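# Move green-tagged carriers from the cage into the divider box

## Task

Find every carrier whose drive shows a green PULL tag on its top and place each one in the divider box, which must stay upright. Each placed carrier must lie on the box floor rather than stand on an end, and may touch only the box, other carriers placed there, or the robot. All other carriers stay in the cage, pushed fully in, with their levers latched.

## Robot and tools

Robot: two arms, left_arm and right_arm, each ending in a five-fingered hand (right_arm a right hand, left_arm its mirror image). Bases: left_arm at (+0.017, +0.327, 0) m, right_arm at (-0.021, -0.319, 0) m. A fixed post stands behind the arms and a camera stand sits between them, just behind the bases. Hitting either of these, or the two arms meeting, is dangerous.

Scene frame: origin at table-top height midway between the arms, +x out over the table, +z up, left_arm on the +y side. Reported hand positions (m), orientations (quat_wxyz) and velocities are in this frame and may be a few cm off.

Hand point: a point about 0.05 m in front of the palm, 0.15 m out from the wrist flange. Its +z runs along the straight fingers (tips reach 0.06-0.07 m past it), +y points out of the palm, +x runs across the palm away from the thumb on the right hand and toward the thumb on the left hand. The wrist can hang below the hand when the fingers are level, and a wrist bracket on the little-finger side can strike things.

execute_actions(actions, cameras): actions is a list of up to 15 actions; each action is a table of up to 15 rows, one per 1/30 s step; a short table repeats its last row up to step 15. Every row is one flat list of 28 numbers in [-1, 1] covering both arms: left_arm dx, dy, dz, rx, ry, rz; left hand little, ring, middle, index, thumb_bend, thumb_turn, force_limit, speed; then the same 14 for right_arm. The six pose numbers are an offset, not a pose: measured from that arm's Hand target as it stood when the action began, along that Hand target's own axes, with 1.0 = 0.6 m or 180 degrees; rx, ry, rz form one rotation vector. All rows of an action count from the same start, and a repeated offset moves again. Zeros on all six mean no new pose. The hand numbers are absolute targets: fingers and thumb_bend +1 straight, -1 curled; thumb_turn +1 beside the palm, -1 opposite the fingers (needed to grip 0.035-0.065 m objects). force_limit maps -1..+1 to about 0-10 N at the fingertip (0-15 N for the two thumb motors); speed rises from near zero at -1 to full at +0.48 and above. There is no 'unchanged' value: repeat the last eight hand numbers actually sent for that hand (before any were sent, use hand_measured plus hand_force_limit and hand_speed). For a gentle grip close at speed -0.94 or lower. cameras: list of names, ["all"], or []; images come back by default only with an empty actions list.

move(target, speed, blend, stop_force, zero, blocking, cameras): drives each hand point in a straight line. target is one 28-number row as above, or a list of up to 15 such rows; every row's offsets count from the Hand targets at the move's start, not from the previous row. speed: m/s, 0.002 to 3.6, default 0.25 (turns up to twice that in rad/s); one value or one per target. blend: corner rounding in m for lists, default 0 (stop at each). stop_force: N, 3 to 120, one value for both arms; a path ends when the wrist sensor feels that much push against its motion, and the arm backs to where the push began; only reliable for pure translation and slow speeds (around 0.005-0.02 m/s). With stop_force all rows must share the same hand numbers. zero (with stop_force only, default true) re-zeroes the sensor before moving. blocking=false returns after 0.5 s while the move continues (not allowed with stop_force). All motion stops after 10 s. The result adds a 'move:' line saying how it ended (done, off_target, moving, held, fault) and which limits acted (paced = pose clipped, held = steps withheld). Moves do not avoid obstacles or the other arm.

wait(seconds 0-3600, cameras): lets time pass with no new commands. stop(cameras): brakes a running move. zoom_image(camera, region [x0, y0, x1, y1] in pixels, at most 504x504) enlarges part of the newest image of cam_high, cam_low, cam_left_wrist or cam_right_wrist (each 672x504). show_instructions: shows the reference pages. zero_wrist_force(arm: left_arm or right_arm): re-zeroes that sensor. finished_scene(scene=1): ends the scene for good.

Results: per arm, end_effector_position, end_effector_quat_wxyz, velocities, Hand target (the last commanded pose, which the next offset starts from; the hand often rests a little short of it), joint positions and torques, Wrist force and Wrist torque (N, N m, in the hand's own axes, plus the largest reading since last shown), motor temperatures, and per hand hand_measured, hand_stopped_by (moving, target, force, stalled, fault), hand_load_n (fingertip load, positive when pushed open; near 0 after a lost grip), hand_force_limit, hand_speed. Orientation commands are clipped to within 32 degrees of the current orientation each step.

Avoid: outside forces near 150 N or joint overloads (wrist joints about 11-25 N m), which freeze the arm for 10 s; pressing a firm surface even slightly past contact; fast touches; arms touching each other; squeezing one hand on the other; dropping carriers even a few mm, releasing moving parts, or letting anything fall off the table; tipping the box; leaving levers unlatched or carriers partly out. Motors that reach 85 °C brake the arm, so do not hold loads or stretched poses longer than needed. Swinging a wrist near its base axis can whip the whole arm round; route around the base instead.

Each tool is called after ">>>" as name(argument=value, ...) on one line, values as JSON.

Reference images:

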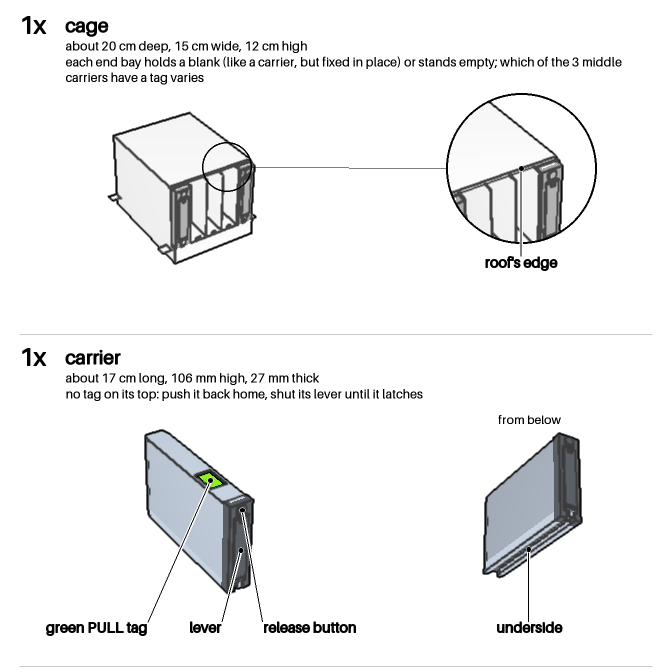

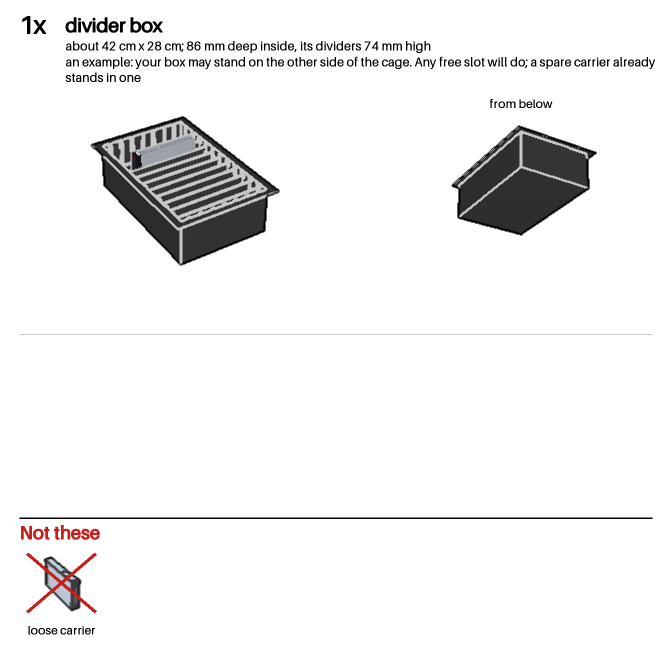

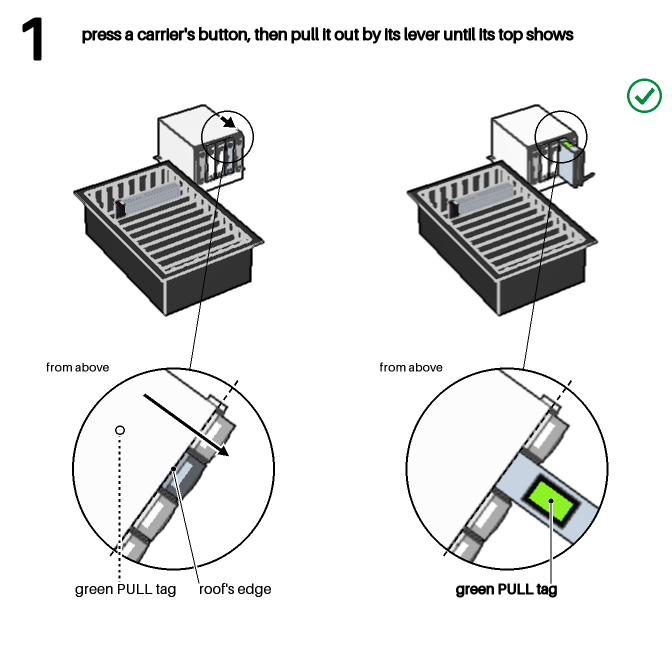

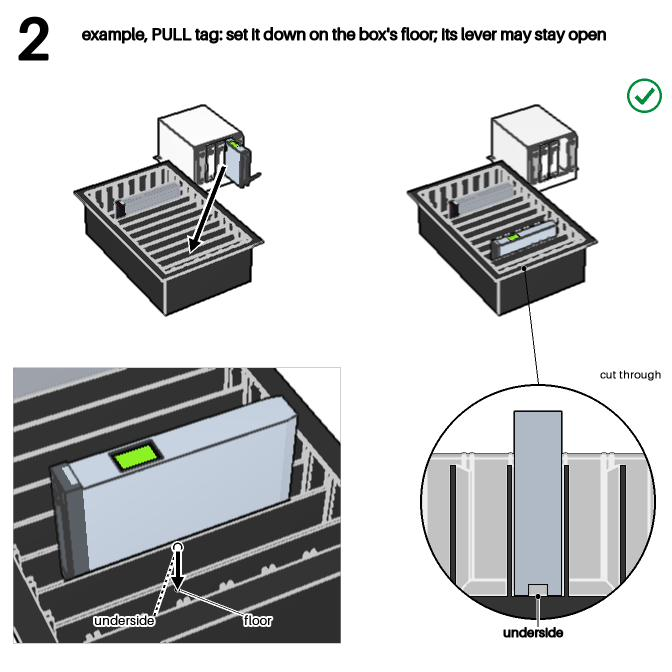

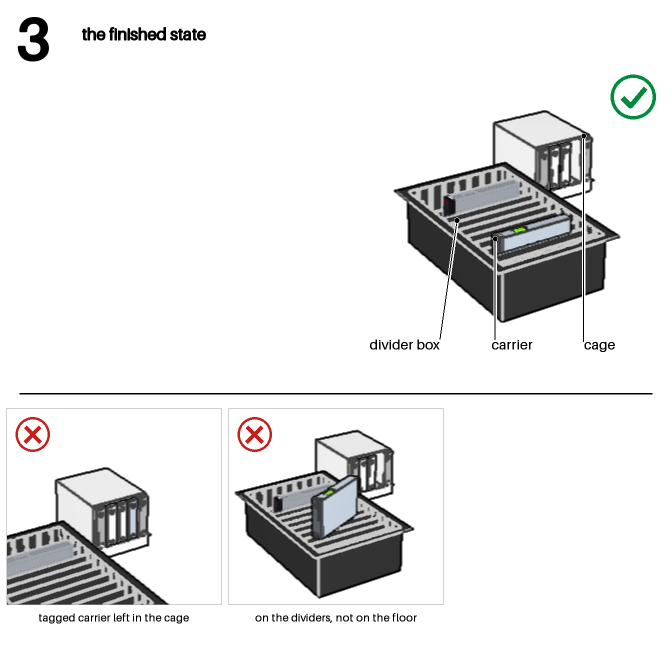

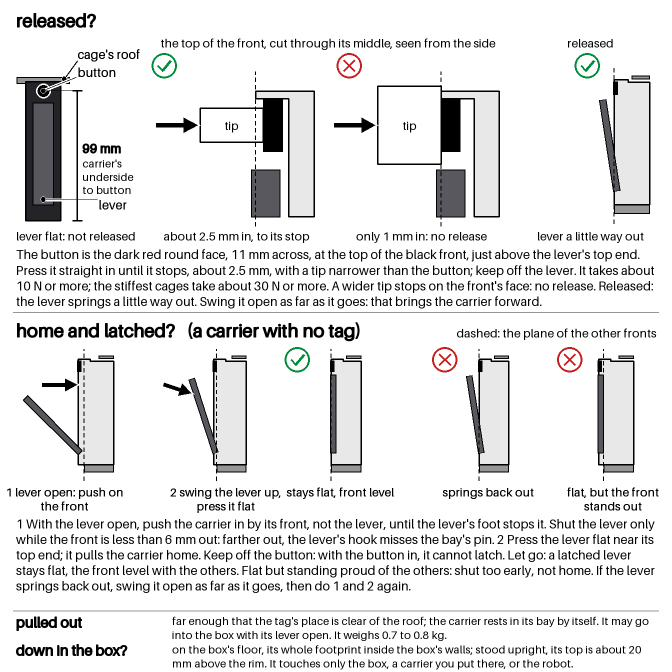

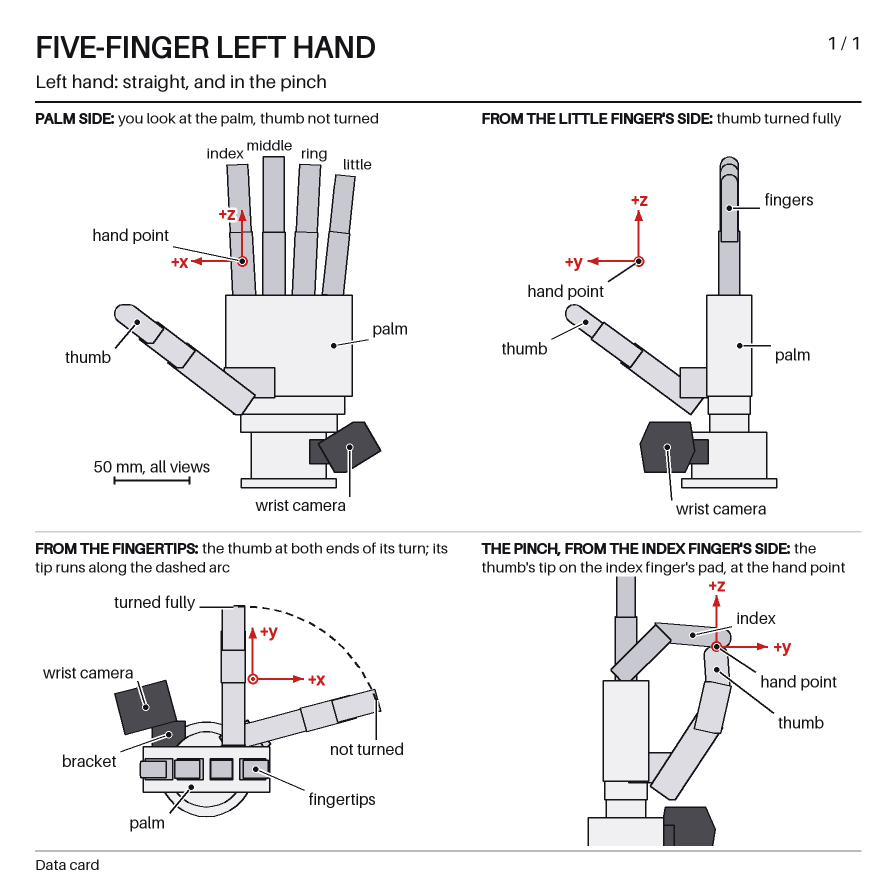

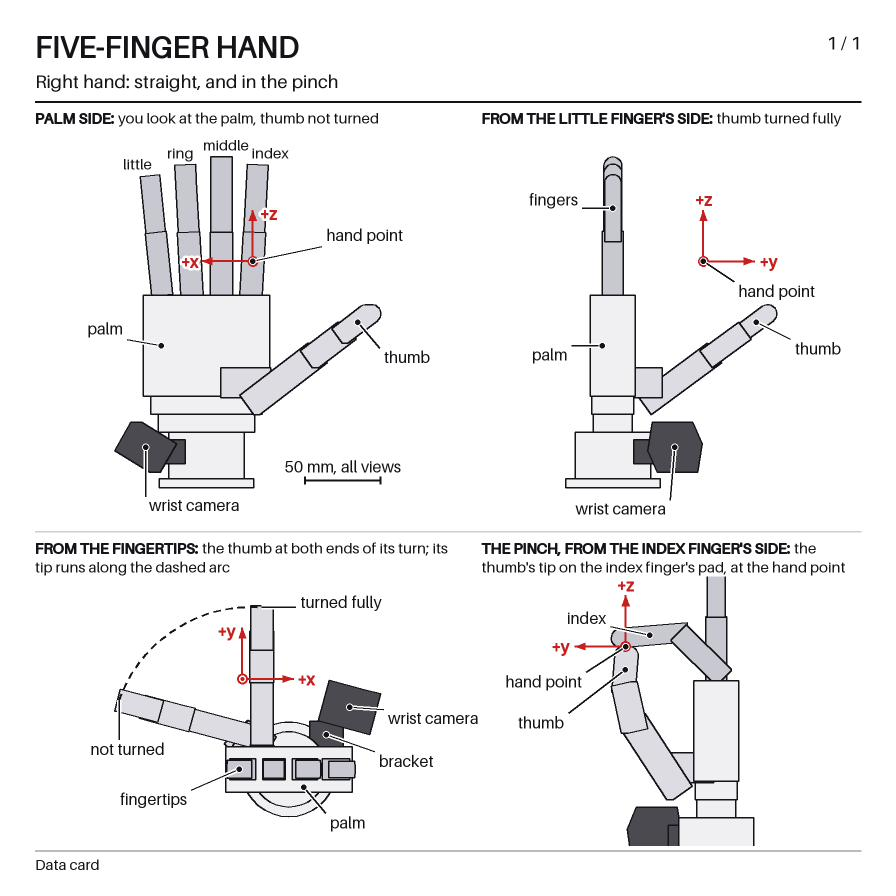

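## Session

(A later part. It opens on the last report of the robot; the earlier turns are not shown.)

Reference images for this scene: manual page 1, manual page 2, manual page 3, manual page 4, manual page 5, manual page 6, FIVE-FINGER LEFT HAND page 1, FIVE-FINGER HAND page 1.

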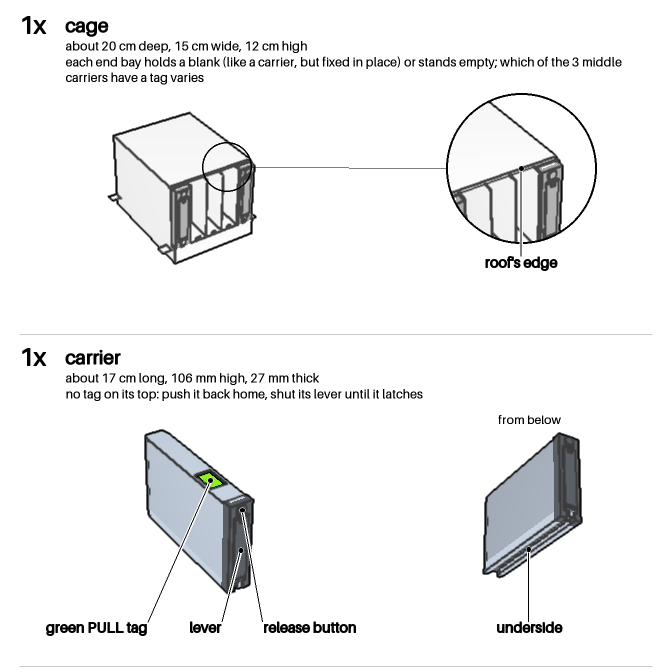

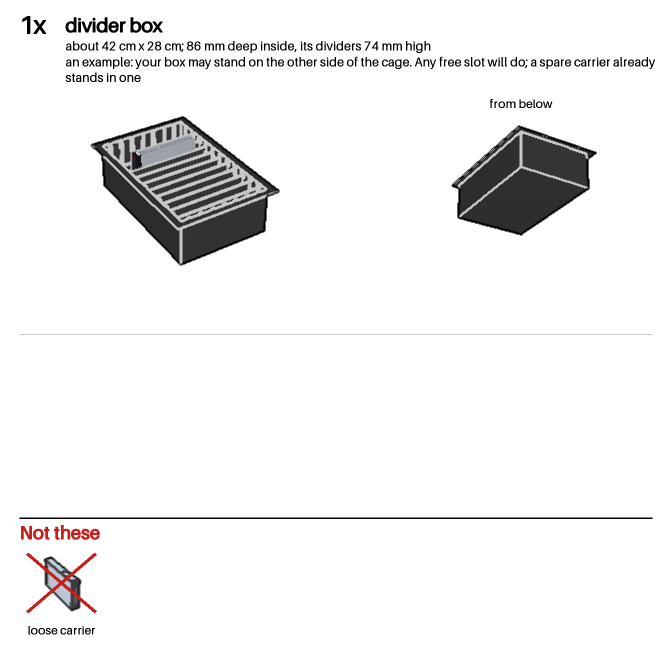

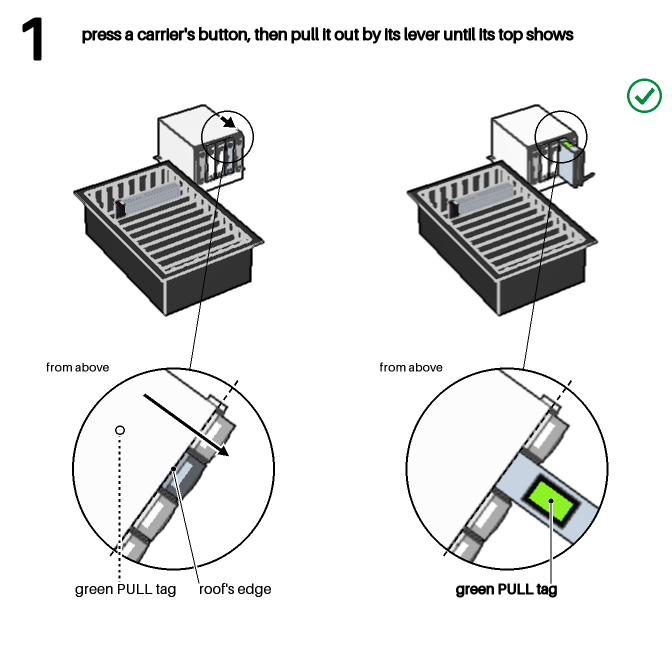

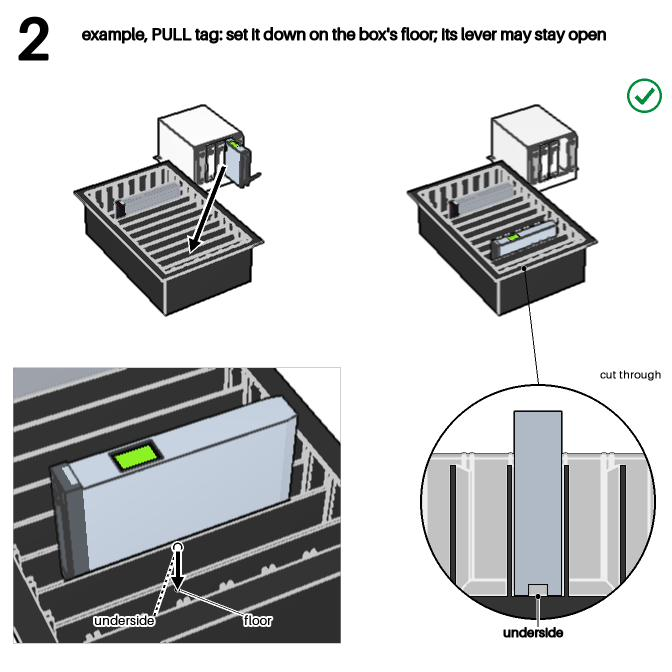

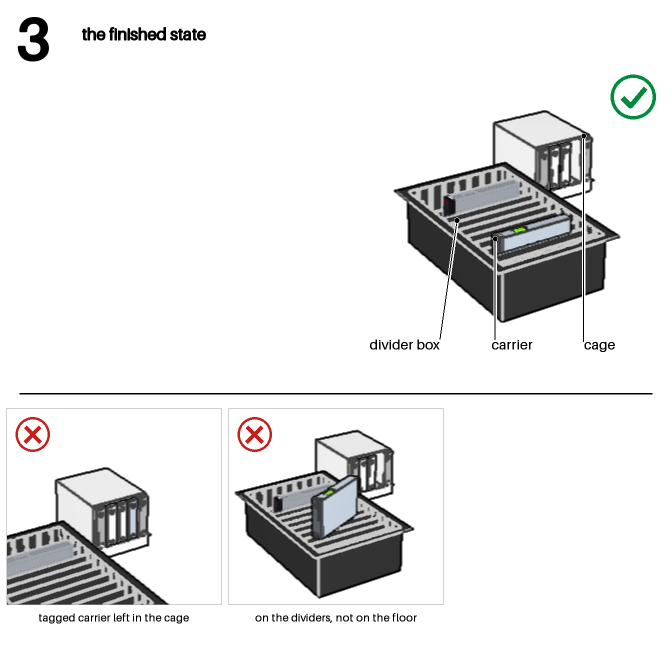

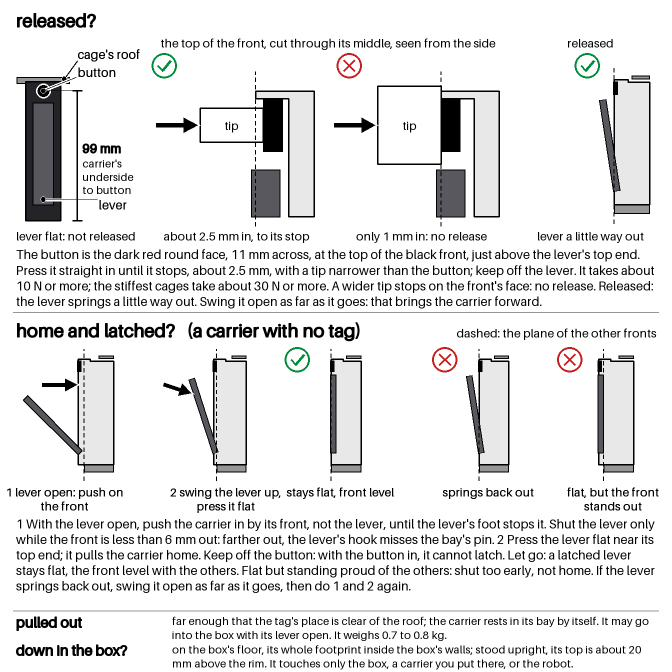

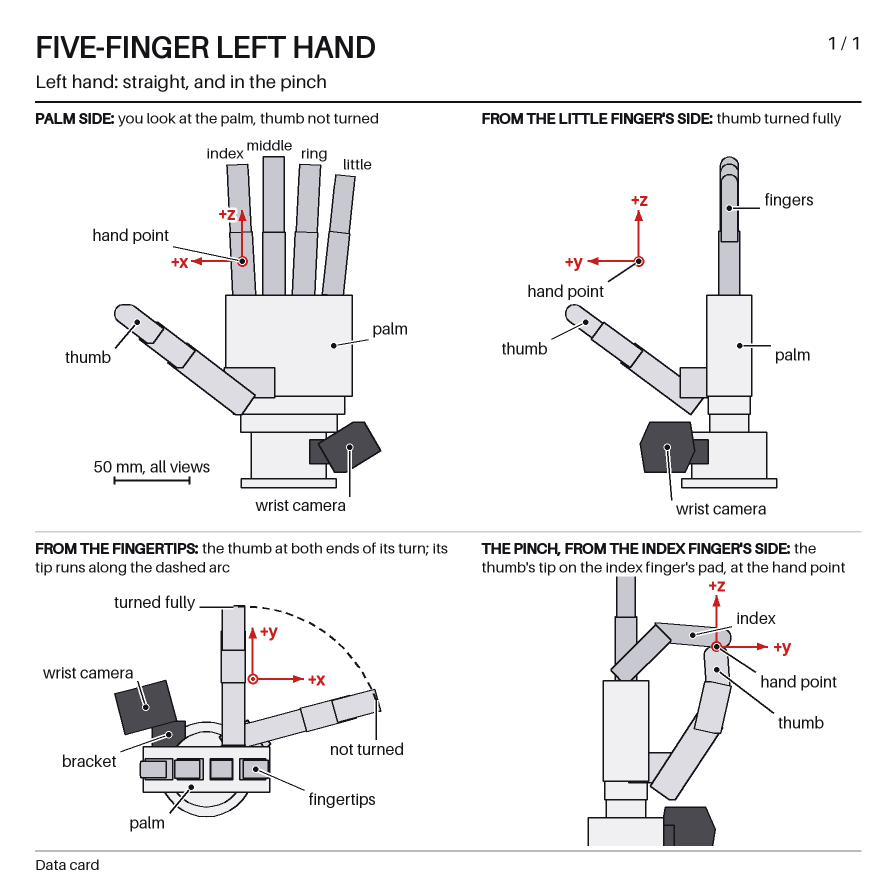

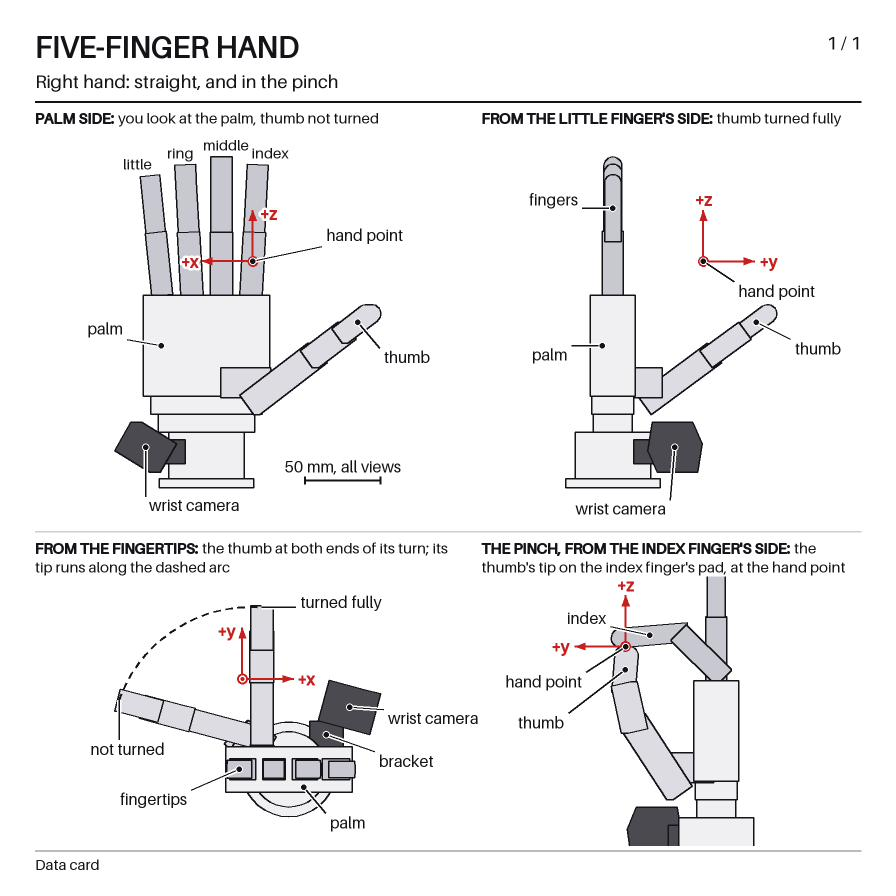

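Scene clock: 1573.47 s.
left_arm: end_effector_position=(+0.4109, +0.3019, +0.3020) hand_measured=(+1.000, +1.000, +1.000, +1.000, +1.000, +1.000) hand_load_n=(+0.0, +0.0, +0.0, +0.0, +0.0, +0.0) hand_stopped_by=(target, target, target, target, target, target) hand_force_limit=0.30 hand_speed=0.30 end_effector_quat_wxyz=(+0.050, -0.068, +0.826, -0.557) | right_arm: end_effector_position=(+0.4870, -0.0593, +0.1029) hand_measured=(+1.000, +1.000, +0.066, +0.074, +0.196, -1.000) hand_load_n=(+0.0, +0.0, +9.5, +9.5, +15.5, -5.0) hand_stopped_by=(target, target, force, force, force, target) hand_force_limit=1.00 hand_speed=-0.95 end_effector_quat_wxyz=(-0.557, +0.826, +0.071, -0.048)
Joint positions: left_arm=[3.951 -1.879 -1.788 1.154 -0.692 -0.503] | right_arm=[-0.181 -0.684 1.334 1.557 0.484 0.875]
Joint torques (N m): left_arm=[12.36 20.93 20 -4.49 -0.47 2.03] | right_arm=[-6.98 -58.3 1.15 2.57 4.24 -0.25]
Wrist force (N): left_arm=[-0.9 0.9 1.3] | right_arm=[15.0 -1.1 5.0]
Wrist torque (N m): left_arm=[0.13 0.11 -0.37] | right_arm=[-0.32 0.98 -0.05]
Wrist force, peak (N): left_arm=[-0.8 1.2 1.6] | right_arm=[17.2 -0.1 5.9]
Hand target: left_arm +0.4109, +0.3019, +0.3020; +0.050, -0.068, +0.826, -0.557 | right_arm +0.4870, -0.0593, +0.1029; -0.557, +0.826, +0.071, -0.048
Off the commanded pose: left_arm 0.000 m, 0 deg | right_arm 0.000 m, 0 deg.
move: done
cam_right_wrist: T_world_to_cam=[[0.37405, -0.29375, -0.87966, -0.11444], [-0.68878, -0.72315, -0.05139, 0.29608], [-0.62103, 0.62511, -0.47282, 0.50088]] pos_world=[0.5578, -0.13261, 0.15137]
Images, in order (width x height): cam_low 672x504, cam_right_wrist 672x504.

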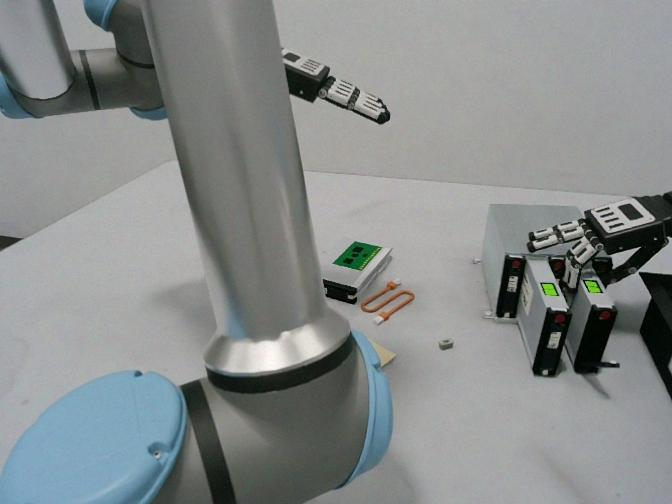

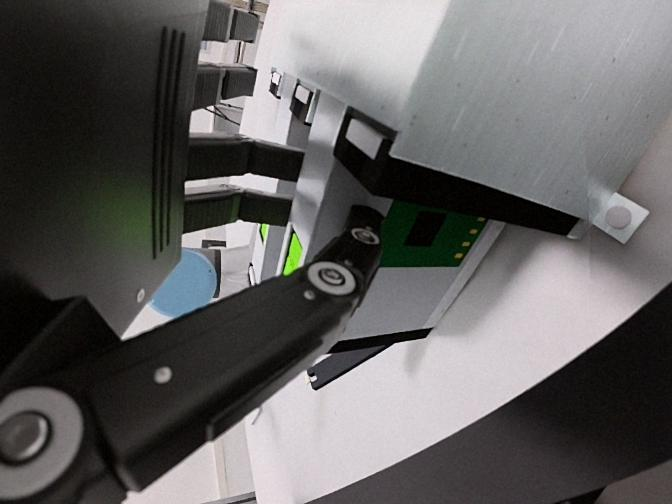

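>>> move(target=[[0,0,0,0,0,0,1,1,1,1,1,1,0.3,0.3,0.0018,0,0,0,0,0,1,1,-0.15,-0.15,-0.2,-1,1.0,-0.95],[0,0,0,0,0,0,1,1,1,1,1,1,0.3,0.3,0.0018,0,0,0,0,0,1,1,0.18,0.18,0.6,-1,0.3,-0.8]], speed=0.005, cameras=["cam_low"])

>>> zoom_image(camera="cam_low", region=[520, 240, 640, 390])

Scene clock: 1581.70 s.
left_arm: end_effector_position=(+0.4109, +0.3019, +0.3020) hand_measured=(+1.000, +1.000, +1.000, +1.000, +1.000, +1.000) hand_load_n=(+0.0, +0.0, +0.0, +0.0, +0.0, +0.0) hand_stopped_by=(target, target, target, target, target, target) hand_force_limit=0.30 hand_speed=0.30 end_effector_quat_wxyz=(+0.050, -0.068, +0.826, -0.557) | right_arm: end_effector_position=(+0.4880, -0.0591, +0.1029) hand_measured=(+1.000, +1.000, +0.180, +0.180, +0.600, -1.000) hand_load_n=(+0.0, +0.0, +0.0, +0.0, +0.0, +0.0) hand_stopped_by=(target, target, target, target, target, target) hand_force_limit=0.30 hand_speed=-0.80 end_effector_quat_wxyz=(-0.557, +0.826, +0.071, -0.048)
Joint positions: left_arm=[3.951 -1.879 -1.788 1.154 -0.692 -0.503] | right_arm=[-0.18 -0.682 1.33 1.558 0.484 0.876]
Joint torques (N m): left_arm=[12.52 21.14 19.97 -4.4 -0.49 2.04] | right_arm=[8.38 -57.9 -5.71 2.13 -0.18 0.56]
Wrist force (N): left_arm=[-0.8 0.9 1.2] | right_arm=[-4.2 0.8 4.2]
Wrist torque (N m): left_arm=[0.13 0.10 -0.36] | right_arm=[-0.34 0.56 -0.06]
Wrist force, peak (N): left_arm=[-0.6 1.2 1.6] | right_arm=[15.5 -1.3 4.7]
Hand target: left_arm +0.4109, +0.3019, +0.3020; +0.050, -0.068, +0.826, -0.557 | right_arm +0.4880, -0.0591, +0.1029; -0.557, +0.826, +0.071, -0.048
Off the commanded pose: left_arm 0.000 m, 0 deg | right_arm 0.000 m, 0 deg.
move: done

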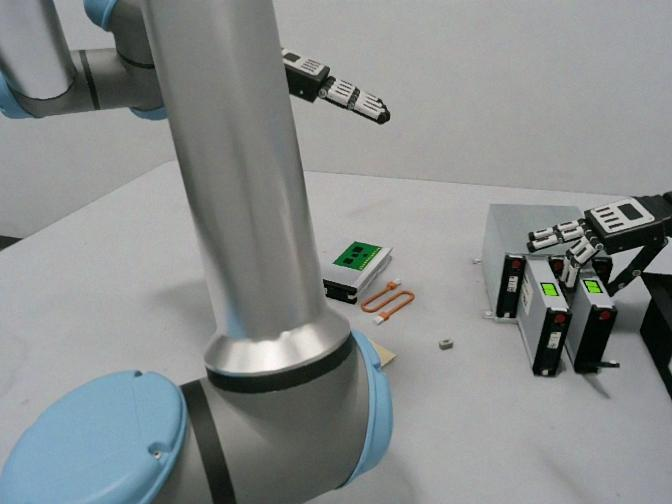

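Scaled by 3.360 from the camera's image (finer frame: 960x720).

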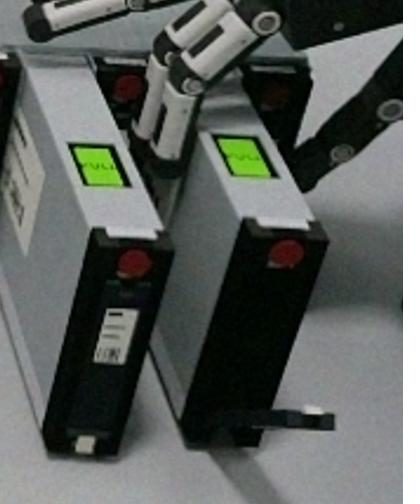

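>>> move(target=[0,0,0,0,0,0,1,1,1,1,1,1,0.3,0.3,-0.0867,0.0004,-0.0009,0,0,0,1,1,0.18,0.18,0.6,-1,0.3,-0.8], speed=0.04, stop_force=6)

>>> move(target=[[0,0,0,0,0,0,1,1,1,1,1,1,0.3,0.3,0,0,0,0,0,0,1,1,-0.06,-0.06,-0.06,-1,0.4,-0.9],[0,0,0,0,0,0,1,1,1,1,1,1,0.3,0.3,0,-0.0002,0.0005,0,0,0,1,1,-0.15,-0.15,-0.2,-1,1.0,-0.95]])

Scene clock: 1586.33 s.
left_arm: end_effector_position=(+0.4109, +0.3019, +0.3020) hand_measured=(+1.000, +1.000, +1.000, +1.000, +1.000, +1.000) hand_load_n=(+0.0, +0.0, -0.5, +0.0, +0.0, +0.0) hand_stopped_by=(target, target, target, target, target, target) hand_force_limit=0.30 hand_speed=0.30 end_effector_quat_wxyz=(+0.050, -0.068, +0.826, -0.557) | right_arm: end_effector_position=(+0.4369, -0.0686, +0.1028) hand_measured=(+1.000, +1.000, +0.180, +0.180, +0.600, -1.000) hand_load_n=(+0.0, +0.0, +0.0, +0.0, +0.0, +0.0) hand_stopped_by=(target, target, target, target, target, target) hand_force_limit=0.30 hand_speed=-0.80 end_effector_quat_wxyz=(-0.557, +0.826, +0.071, -0.048)
Joint positions: left_arm=[3.951 -1.879 -1.788 1.154 -0.692 -0.503] | right_arm=[-0.212 -0.778 1.54 1.49 0.503 0.823]
Joint torques (N m): left_arm=[12.19 20.95 19.71 -4.39 -0.44 1.89] | right_arm=[-10 -55.08 -3.31 0.93 0.3 -1.55]
Wrist force (N): left_arm=[-0.6 0.9 1.2] | right_arm=[-4.2 1.0 4.3]
Wrist torque (N m): left_arm=[0.12 0.06 -0.35] | right_arm=[-0.32 0.53 0.04]
Wrist force, peak (N): left_arm=[-0.8 1.1 1.6] | right_arm=[-4.1 0.7 4.4]
Hand target: left_arm +0.4109, +0.3019, +0.3020; +0.050, -0.068, +0.826, -0.557 | right_arm +0.4369, -0.0686, +0.1028; -0.557, +0.826, +0.071, -0.048
Off the commanded pose: left_arm 0.000 m, 0 deg | right_arm 0.000 m, 0 deg.
move: done

Scene clock: 1590.37 s.
left_arm: end_effector_position=(+0.4109, +0.3019, +0.3020) hand_measured=(+1.000, +1.000, +1.000, +1.000, +1.000, +1.000) hand_load_n=(+0.0, +0.0, +0.0, +0.0, +0.0, +0.0) hand_stopped_by=(target, target, target, target, target, target) hand_force_limit=0.30 hand_speed=0.30 end_effector_quat_wxyz=(+0.050, -0.068, +0.826, -0.557) | right_arm: end_effector_position=(+0.4368, -0.0683, +0.1028) hand_measured=(+1.000, +1.000, +0.084, +0.096, +0.152, -1.000) hand_load_n=(+0.0, +0.0, +10.5, +10.0, +15.0, +1.0) hand_stopped_by=(target, target, force, force, force, target) hand_force_limit=1.00 hand_speed=-0.95 end_effector_quat_wxyz=(-0.557, +0.826, +0.071, -0.048)
Joint positions: left_arm=[3.951 -1.879 -1.788 1.154 -0.692 -0.503] | right_arm=[-0.211 -0.778 1.54 1.49 0.503 0.824]
Joint torques (N m): left_arm=[12.8 21.29 18.82 -4.41 -0.52 1.86] | right_arm=[4.35 -55.28 -18.23 0.72 -0.81 1.08]
Wrist force (N): left_arm=[-0.5 0.8 1.5] | right_arm=[-4.0 -2.1 9.8]
Wrist torque (N m): left_arm=[0.08 0.07 -0.34] | right_arm=[-0.22 0.51 -0.01]
Wrist force, peak (N): left_arm=[-0.8 1.2 1.5] | right_arm=[-5.4 -4.3 19.3]
Hand target: left_arm +0.4109, +0.3019, +0.3020; +0.050, -0.068, +0.826, -0.557 | right_arm +0.4368, -0.0683, +0.1028; -0.557, +0.826, +0.071, -0.048
Off the commanded pose: left_arm 0.000 m, 0 deg | right_arm 0.000 m, 0 deg.
move: done

>>> move(target=[0,0,0,0,0,0,1,1,1,1,1,1,0.3,0.3,0,-0.0005,-0.0002,0,0,0,1,1,-0.15,-0.15,-0.2,-1,1.0,-0.95], speed=0.005)

>>> move(target=[0,0,0,0,0,0,1,1,1,1,1,1,0.3,0.3,0,-0.0002,0.0004,0,0,0,1,1,-0.15,-0.15,-0.2,-1,1.0,-0.95], speed=0.005)

Scene clock: 1592.93 s.
left_arm: end_effector_position=(+0.4109, +0.3019, +0.3020) hand_measured=(+1.000, +1.000, +1.000, +1.000, +1.000, +1.000) hand_load_n=(-0.5, +0.0, +0.0, +0.0, -0.5, +0.0) hand_stopped_by=(target, target, target, target, target, target) hand_force_limit=0.30 hand_speed=0.30 end_effector_quat_wxyz=(+0.050, -0.068, +0.826, -0.557) | right_arm: end_effector_position=(+0.4368, -0.0683, +0.1031) hand_measured=(+1.000, +1.000, +0.084, +0.096, +0.154, -1.000) hand_load_n=(+0.0, +0.0, +10.5, +10.5, +15.0, +1.0) hand_stopped_by=(target, target, force, force, force, target) hand_force_limit=1.00 hand_speed=-0.95 end_effector_quat_wxyz=(-0.557, +0.826, +0.071, -0.048)
Joint positions: left_arm=[3.951 -1.879 -1.788 1.154 -0.692 -0.503] | right_arm=[-0.211 -0.779 1.54 1.49 0.503 0.824]
Joint torques (N m): left_arm=[12.3 21.47 18.98 -4.43 -0.47 1.76] | right_arm=[3.04 -60.91 -19.43 5.51 -0.67 1.22]
Wrist force (N): left_arm=[-0.7 0.8 1.5] | right_arm=[-2.6 8.9 16.5]
Wrist torque (N m): left_arm=[0.10 0.09 -0.35] | right_arm=[-0.05 0.43 0.13]
Wrist force, peak (N): left_arm=[-0.8 1.1 1.5] | right_arm=[-2.6 8.9 16.5]
Hand target: left_arm +0.4109, +0.3019, +0.3020; +0.050, -0.068, +0.826, -0.557 | right_arm +0.4368, -0.0683, +0.1031; -0.557, +0.826, +0.071, -0.048
Off the commanded pose: left_arm 0.000 m, 0 deg | right_arm 0.000 m, 0 deg.
move: done

Scene clock: 1593.43 s.
left_arm: end_effector_position=(+0.4109, +0.3019, +0.3020) hand_measured=(+1.000, +1.000, +1.000, +1.000, +1.000, +1.000) hand_load_n=(+0.0, +0.0, +0.0, +0.0, +0.0, +0.0) hand_stopped_by=(target, target, target, target, target, target) hand_force_limit=0.30 hand_speed=0.30 end_effector_quat_wxyz=(+0.050, -0.068, +0.826, -0.557) | right_arm: end_effector_position=(+0.4368, -0.0680, +0.1032) hand_measured=(+1.000, +1.000, +0.084, +0.096, +0.154, -1.000) hand_load_n=(+0.0, +0.0, +9.5, +9.5, +15.5, +1.0) hand_stopped_by=(target, target, force, force, force, target) hand_force_limit=1.00 hand_speed=-0.95 end_effector_quat_wxyz=(-0.557, +0.826, +0.071, -0.048)
Joint positions: left_arm=[3.951 -1.879 -1.788 1.154 -0.692 -0.503] | right_arm=[-0.211 -0.779 1.54 1.49 0.503 0.825]
Joint torques (N m): left_arm=[11.9 20.8 19.43 -4.41 -0.46 1.81] | right_arm=[5.4 -60.45 -18.59 2.71 -3.34 1.51]
Wrist force (N): left_arm=[-0.7 1.0 1.3] | right_arm=[-3.3 11.0 12.4]
Wrist torque (N m): left_arm=[0.14 0.09 -0.36] | right_arm=[0.00 0.62 0.07]
Wrist force, peak (N): left_arm=[-0.8 1.2 1.5] | right_arm=[-2.4 9.2 16.5]
Hand target: left_arm +0.4109, +0.3019, +0.3020; +0.050, -0.068, +0.826, -0.557 | right_arm +0.4368, -0.0680, +0.1032; -0.557, +0.826, +0.071, -0.048
Off the commanded pose: left_arm 0.000 m, 0 deg | right_arm 0.000 m, 0 deg.
move: done

>>> move(target=[0,0,0,0,0,0,1,1,1,1,1,1,0.3,0.3,0.0008,0.0003,0.0001,0,0,0,1,1,-0.15,-0.15,-0.2,-1,1.0,-0.95], speed=0.005)

Scene clock: 1610.90 s.
left_arm: end_effector_position=(+0.4109, +0.3019, +0.3020) hand_measured=(+1.000, +1.000, +1.000, +1.000, +1.000, +1.000) hand_load_n=(+0.0, +0.0, +0.0, +0.0, +0.0, -0.5) hand_stopped_by=(target, target, target, target, target, target) hand_force_limit=0.30 hand_speed=0.30 end_effector_quat_wxyz=(+0.050, -0.068, +0.826, -0.557) | right_arm: end_effector_position=(+0.4372, -0.0680, +0.1030) hand_measured=(+1.000, +1.000, +0.084, +0.096, +0.154, -1.000) hand_load_n=(+0.0, +0.0, +9.5, +9.5, +15.5, +2.5) hand_stopped_by=(target, target, force, force, force, target) hand_force_limit=1.00 hand_speed=-0.95 end_effector_quat_wxyz=(-0.557, +0.826, +0.071, -0.048)
Joint positions: left_arm=[3.951 -1.879 -1.788 1.154 -0.692 -0.503] | right_arm=[-0.21 -0.778 1.538 1.49 0.502 0.825]
Joint torques (N m): left_arm=[11.95 20.98 18.83 -4.38 -0.44 1.78] | right_arm=[4.48 -43.17 -22.31 2.55 -4.63 0.31]
Wrist force (N): left_arm=[-0.6 1.0 1.3] | right_arm=[-16.4 0.6 6.0]
Wrist torque (N m): left_arm=[0.13 0.06 -0.35] | right_arm=[-0.37 0.51 -0.05]
Wrist force, peak (N): left_arm=[-0.8 1.1 1.5] | right_arm=[-5.3 11.7 12.0]
Hand target: left_arm +0.4109, +0.3019, +0.3020; +0.050, -0.068, +0.826, -0.557 | right_arm +0.4372, -0.0680, +0.1030; -0.557, +0.826, +0.071, -0.048
Off the commanded pose: left_arm 0.000 m, 0 deg | right_arm 0.000 m, 0 deg.
move: done

>>> move(target=[0,0,0,0,0,0,1,1,1,1,1,1,0.3,0.3,-0.0008,-0.0001,0,0,0,0,1,1,-0.15,-0.15,-0.2,-1,1.0,-0.95], speed=0.005)

Scene clock: 1624.80 s.
left_arm: end_effector_position=(+0.4109, +0.3019, +0.3020) hand_measured=(+1.000, +1.000, +1.000, +1.000, +1.000, +1.000) hand_load_n=(-0.5, +0.0, +0.0, +0.0, +0.0, -0.5) hand_stopped_by=(target, target, target, target, target, target) hand_force_limit=0.30 hand_speed=0.30 end_effector_quat_wxyz=(+0.050, -0.068, +0.826, -0.557) | right_arm: end_effector_position=(+0.4368, -0.0680, +0.1030) hand_measured=(+1.000, +1.000, +0.084, +0.096, +0.154, -1.000) hand_load_n=(-0.5, +0.0, +9.0, +9.0, +16.0, +1.0) hand_stopped_by=(target, target, force, force, force, target) hand_force_limit=1.00 hand_speed=-0.95 end_effector_quat_wxyz=(-0.557, +0.826, +0.071, -0.048)
Joint positions: left_arm=[3.951 -1.879 -1.788 1.154 -0.692 -0.503] | right_arm=[-0.211 -0.779 1.54 1.489 0.503 0.825]
Joint torques (N m): left_arm=[11.82 21.2 18.19 -4.39 -0.46 1.83] | right_arm=[-9.98 -57.46 -3.51 2.16 -0.18 -1.41]
Wrist force (N): left_arm=[-0.6 1.0 1.4] | right_arm=[-1.9 6.1 6.3]
Wrist torque (N m): left_arm=[0.12 0.08 -0.36] | right_arm=[-0.06 0.52 0.18]
Wrist force, peak (N): left_arm=[-0.8 1.1 1.6] | right_arm=[-16.9 0.1 5.5]
Hand target: left_arm +0.4109, +0.3019, +0.3020; +0.050, -0.068, +0.826, -0.557 | right_arm +0.4368, -0.0680, +0.1030; -0.557, +0.826, +0.071, -0.048
Off the commanded pose: left_arm 0.000 m, 0 deg | right_arm 0.000 m, 0 deg.
move: done

>>> move(target=[0,0,0,0,0,0,1,1,1,1,1,1,0.3,0.3,-0.0005,0,0,0,0,0,1,1,-0.15,-0.15,-0.2,-1,1.0,-0.95], speed=0.005)

>>> move(target=[0,0,0,0,0,0,1,1,1,1,1,1,0.3,0.3,-0.0005,-0.0001,0,0,0,0,1,1,-0.15,-0.15,-0.2,-1,1.0,-0.95], speed=0.005)

Scene clock: 1626.63 s.
left_arm: end_effector_position=(+0.4109, +0.3019, +0.3020) hand_measured=(+1.000, +1.000, +1.000, +1.000, +1.000, +1.000) hand_load_n=(+0.0, +0.0, -0.5, +0.0, +0.0, -0.5) hand_stopped_by=(target, target, target, target, target, target) hand_force_limit=0.30 hand_speed=0.30 end_effector_quat_wxyz=(+0.050, -0.068, +0.826, -0.557) | right_arm: end_effector_position=(+0.4365, -0.0681, +0.1030) hand_measured=(+1.000, +1.000, +0.084, +0.096, +0.154, -1.000) hand_load_n=(+0.5, -0.5, +9.0, +9.0, +16.0, +0.0) hand_stopped_by=(target, target, force, force, force, target) hand_force_limit=1.00 hand_speed=-0.95 end_effector_quat_wxyz=(-0.557, +0.826, +0.071, -0.048)
Joint positions: left_arm=[3.951 -1.879 -1.788 1.154 -0.692 -0.503] | right_arm=[-0.211 -0.779 1.541 1.489 0.503 0.825]
Joint torques (N m): left_arm=[12.39 20.7 18.3 -4.34 -0.51 1.69] | right_arm=[-9.24 -57.78 -0.86 2.79 1.05 -0.82]
Wrist force (N): left_arm=[-0.7 1.1 1.2] | right_arm=[6.5 7.5 7.9]
Wrist torque (N m): left_arm=[0.16 0.08 -0.36] | right_arm=[-0.08 0.74 0.23]
Wrist force, peak (N): left_arm=[-0.9 1.0 1.4] | right_arm=[6.4 8.0 7.9]
Hand target: left_arm +0.4109, +0.3019, +0.3020; +0.050, -0.068, +0.826, -0.557 | right_arm +0.4365, -0.0681, +0.1030; -0.557, +0.826, +0.071, -0.048
Off the commanded pose: left_arm 0.000 m, 0 deg | right_arm 0.000 m, 0 deg.
move: done

Scene clock: 1627.13 s.
left_arm: end_effector_position=(+0.4109, +0.3019, +0.3020) hand_measured=(+1.000, +1.000, +1.000, +1.000, +1.000, +1.000) hand_load_n=(+0.0, +0.0, +0.0, +0.0, +0.0, -0.5) hand_stopped_by=(target, target, target, target, target, target) hand_force_limit=0.30 hand_speed=0.30 end_effector_quat_wxyz=(+0.050, -0.068, +0.826, -0.557) | right_arm: end_effector_position=(+0.4362, -0.0681, +0.1031) hand_measured=(+1.000, +1.000, +0.084, +0.096, +0.154, -1.000) hand_load_n=(+0.0, +0.0, +9.0, +8.5, +16.5, +0.0) hand_stopped_by=(target, target, force, force, force, target) hand_force_limit=1.00 hand_speed=-0.95 end_effector_quat_wxyz=(-0.557, +0.826, +0.071, -0.048)
Joint positions: left_arm=[3.951 -1.879 -1.788 1.154 -0.692 -0.503] | right_arm=[-0.211 -0.78 1.542 1.489 0.503 0.824]
Joint torques (N m): left_arm=[12.42 20.75 18.79 -4.36 -0.48 1.68] | right_arm=[-8.24 -58.17 -0.18 2.88 1.37 -0.62]
Wrist force (N): left_arm=[-0.6 1.0 1.5] | right_arm=[7.7 7.4 7.4]
Wrist torque (N m): left_arm=[0.13 0.08 -0.35] | right_arm=[-0.07 0.80 0.19]
Wrist force, peak (N): left_arm=[-0.7 1.0 1.5] | right_arm=[7.6 7.5 7.6]
Hand target: left_arm +0.4109, +0.3019, +0.3020; +0.050, -0.068, +0.826, -0.557 | right_arm +0.4362, -0.0681, +0.1031; -0.557, +0.826, +0.071, -0.048
Off the commanded pose: left_arm 0.000 m, 0 deg | right_arm 0.000 m, 0 deg.
move: done

>>> move(target=[0,0,0,0,0,0,1,1,1,1,1,1,0.3,0.3,-0.002,-0.0001,0,0,0,0,1,1,-0.15,-0.15,-0.2,-1,1.0,-0.95], speed=0.005, cameras=["cam_low"])

>>> zoom_image(camera="cam_low", region=[520, 240, 640, 390])

Scene clock: 1628.80 s.
left_arm: end_effector_position=(+0.4109, +0.3019, +0.3020) hand_measured=(+1.000, +1.000, +1.000, +1.000, +1.000, +1.000) hand_load_n=(+0.0, +0.0, +0.0, -0.5, -0.5, +0.0) hand_stopped_by=(target, target, target, target, target, target) hand_force_limit=0.30 hand_speed=0.30 end_effector_quat_wxyz=(+0.050, -0.068, +0.826, -0.557) | right_arm: end_effector_position=(+0.4350, -0.0683, +0.1031) hand_measured=(+1.000, +1.000, +0.084, +0.096, +0.154, -1.000) hand_load_n=(+0.0, +0.0, +8.5, +8.5, +18.0, -1.5) hand_stopped_by=(target, target, force, force, force, target) hand_force_limit=1.00 hand_speed=-0.95 end_effector_quat_wxyz=(-0.557, +0.826, +0.071, -0.048)
Joint positions: left_arm=[3.951 -1.879 -1.788 1.154 -0.692 -0.503] | right_arm=[-0.212 -0.782 1.547 1.487 0.503 0.823]
Joint torques (N m): left_arm=[12.56 21.47 18.61 -4.36 -0.49 1.75] | right_arm=[-8.51 -56.6 0.87 2.77 2.76 -0.62]
Wrist force (N): left_arm=[-0.7 0.6 1.4] | right_arm=[10.1 4.8 8.0]
Wrist torque (N m): left_arm=[0.07 0.09 -0.34] | right_arm=[-0.17 0.83 0.15]
Wrist force, peak (N): left_arm=[-0.7 1.1 1.5] | right_arm=[10.1 4.8 8.0]
Hand target: left_arm +0.4109, +0.3019, +0.3020; +0.050, -0.068, +0.826, -0.557 | right_arm +0.4350, -0.0683, +0.1031; -0.557, +0.826, +0.071, -0.048
Off the commanded pose: left_arm 0.000 m, 0 deg | right_arm 0.000 m, 0 deg.
move: done

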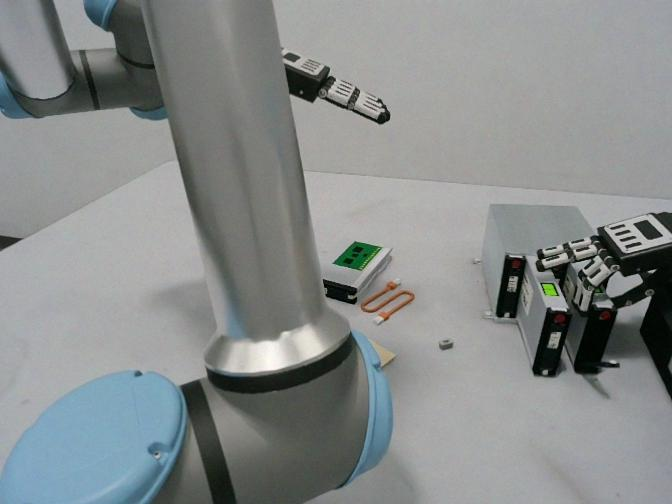

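Scaled by 3.360 from the camera's image (finer frame: 960x720).

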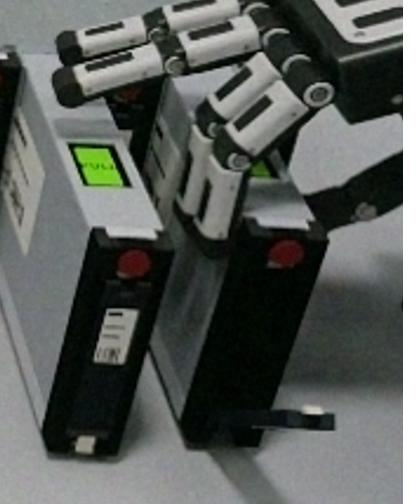

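>>> move(target=[[0,0,0,0,0,0,1,1,1,1,1,1,0.3,0.3,0.001,0.0002,0,0,0,0,1,1,-0.15,-0.15,-0.2,-1,1.0,-0.95],[0,0,0,0,0,0,1,1,1,1,1,1,0.3,0.3,0.001,0.0002,0,0,0,0,1,1,0.18,0.18,0.6,-1,0.3,-0.8]], speed=0.005)

>>> move(target=[0,0,0,0,0,0,1,1,1,1,1,1,0.3,0.3,-0.10,-0.1854,-0.0749,0,0,0,1,1,0.18,0.18,0.6,-1,0.3,-0.8], speed=0.08, cameras=["cam_right_wrist"])

Scene clock: 1634.50 s.
left_arm: end_effector_position=(+0.4109, +0.3019, +0.3020) hand_measured=(+1.000, +1.000, +1.000, +1.000, +1.000, +1.000) hand_load_n=(+0.0, +0.0, +0.0, -0.5, +0.0, -0.5) hand_stopped_by=(target, target, target, target, target, target) hand_force_limit=0.30 hand_speed=0.30 end_effector_quat_wxyz=(+0.050, -0.068, +0.826, -0.557) | right_arm: end_effector_position=(+0.4356, -0.0682, +0.1030) hand_measured=(+1.000, +1.000, +0.180, +0.180, +0.600, -1.000) hand_load_n=(+0.0, +0.0, +0.0, +0.0, +0.0, +0.0) hand_stopped_by=(target, target, target, target, target, target) hand_force_limit=0.30 hand_speed=-0.80 end_effector_quat_wxyz=(-0.557, +0.826, +0.071, -0.048)
Joint positions: left_arm=[3.951 -1.879 -1.788 1.154 -0.692 -0.503] | right_arm=[-0.211 -0.781 1.545 1.488 0.503 0.824]
Joint torques (N m): left_arm=[12 21.66 18.77 -4.32 -0.52 1.7] | right_arm=[7.9 -54.7 -6.66 1.14 -2.43 0.39]
Wrist force (N): left_arm=[-0.9 1.1 1.5] | right_arm=[-4.6 0.9 3.8]
Wrist torque (N m): left_arm=[0.14 0.12 -0.37] | right_arm=[-0.32 0.67 -0.10]
Wrist force, peak (N): left_arm=[-0.8 1.2 1.4] | right_arm=[10.5 4.9 7.8]
Hand target: left_arm +0.4109, +0.3019, +0.3020; +0.050, -0.068, +0.826, -0.557 | right_arm +0.4356, -0.0682, +0.1030; -0.557, +0.826, +0.071, -0.048
Off the commanded pose: left_arm 0.000 m, 0 deg | right_arm 0.000 m, 0 deg.
move: done

Scene clock: 1636.63 s.
left_arm: end_effector_position=(+0.4109, +0.3019, +0.3020) hand_measured=(+1.000, +1.000, +1.000, +1.000, +1.000, +1.000) hand_load_n=(+0.0, +0.0, +0.0, +0.0, +0.0, +0.0) hand_stopped_by=(target, target, target, target, target, target) hand_force_limit=0.30 hand_speed=0.30 end_effector_quat_wxyz=(+0.050, -0.068, +0.826, -0.557) | right_arm: end_effector_position=(+0.3764, -0.0785, +0.2229) hand_measured=(+1.000, +1.000, +0.180, +0.180, +0.600, -1.000) hand_load_n=(+0.0, +0.0, +0.0, +0.0, +0.0, +0.5) hand_stopped_by=(target, target, target, target, target, target) hand_force_limit=0.30 hand_speed=-0.80 end_effector_quat_wxyz=(-0.557, +0.826, +0.071, -0.048)
Joint positions: left_arm=[3.951 -1.879 -1.788 1.154 -0.692 -0.503] | right_arm=[-0.255 -1.075 1.704 1.681 0.532 0.756]
Joint torques (N m): left_arm=[11.85 21 18.35 -4.21 -0.37 1.6] | right_arm=[-9.72 -47.17 -4.87 3.8 0.41 -1.63]
Wrist force (N): left_arm=[-0.7 1.0 1.4] | right_arm=[-4.7 0.2 4.2]
Wrist torque (N m): left_arm=[0.12 0.09 -0.35] | right_arm=[-0.45 0.64 -0.04]
Wrist force, peak (N): left_arm=[-0.5 1.1 1.6] | right_arm=[-4.8 0.4 4.7]
Hand target: left_arm +0.4109, +0.3019, +0.3020; +0.050, -0.068, +0.826, -0.557 | right_arm +0.3764, -0.0785, +0.2229; -0.557, +0.826, +0.071, -0.048
Off the commanded pose: left_arm 0.000 m, 0 deg | right_arm 0.000 m, 0 deg.
move: done
cam_right_wrist: T_world_to_cam=[[0.37405, -0.29375, -0.87966, 0.02697], [-0.68878, -0.72315, -0.05139, 0.21226], [-0.62103, 0.62511, -0.47282, 0.50092]] pos_world=[0.4472, -0.15171, 0.27147]

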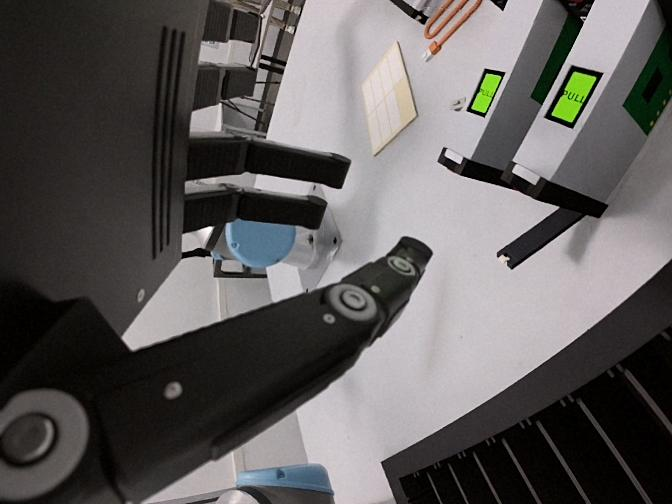

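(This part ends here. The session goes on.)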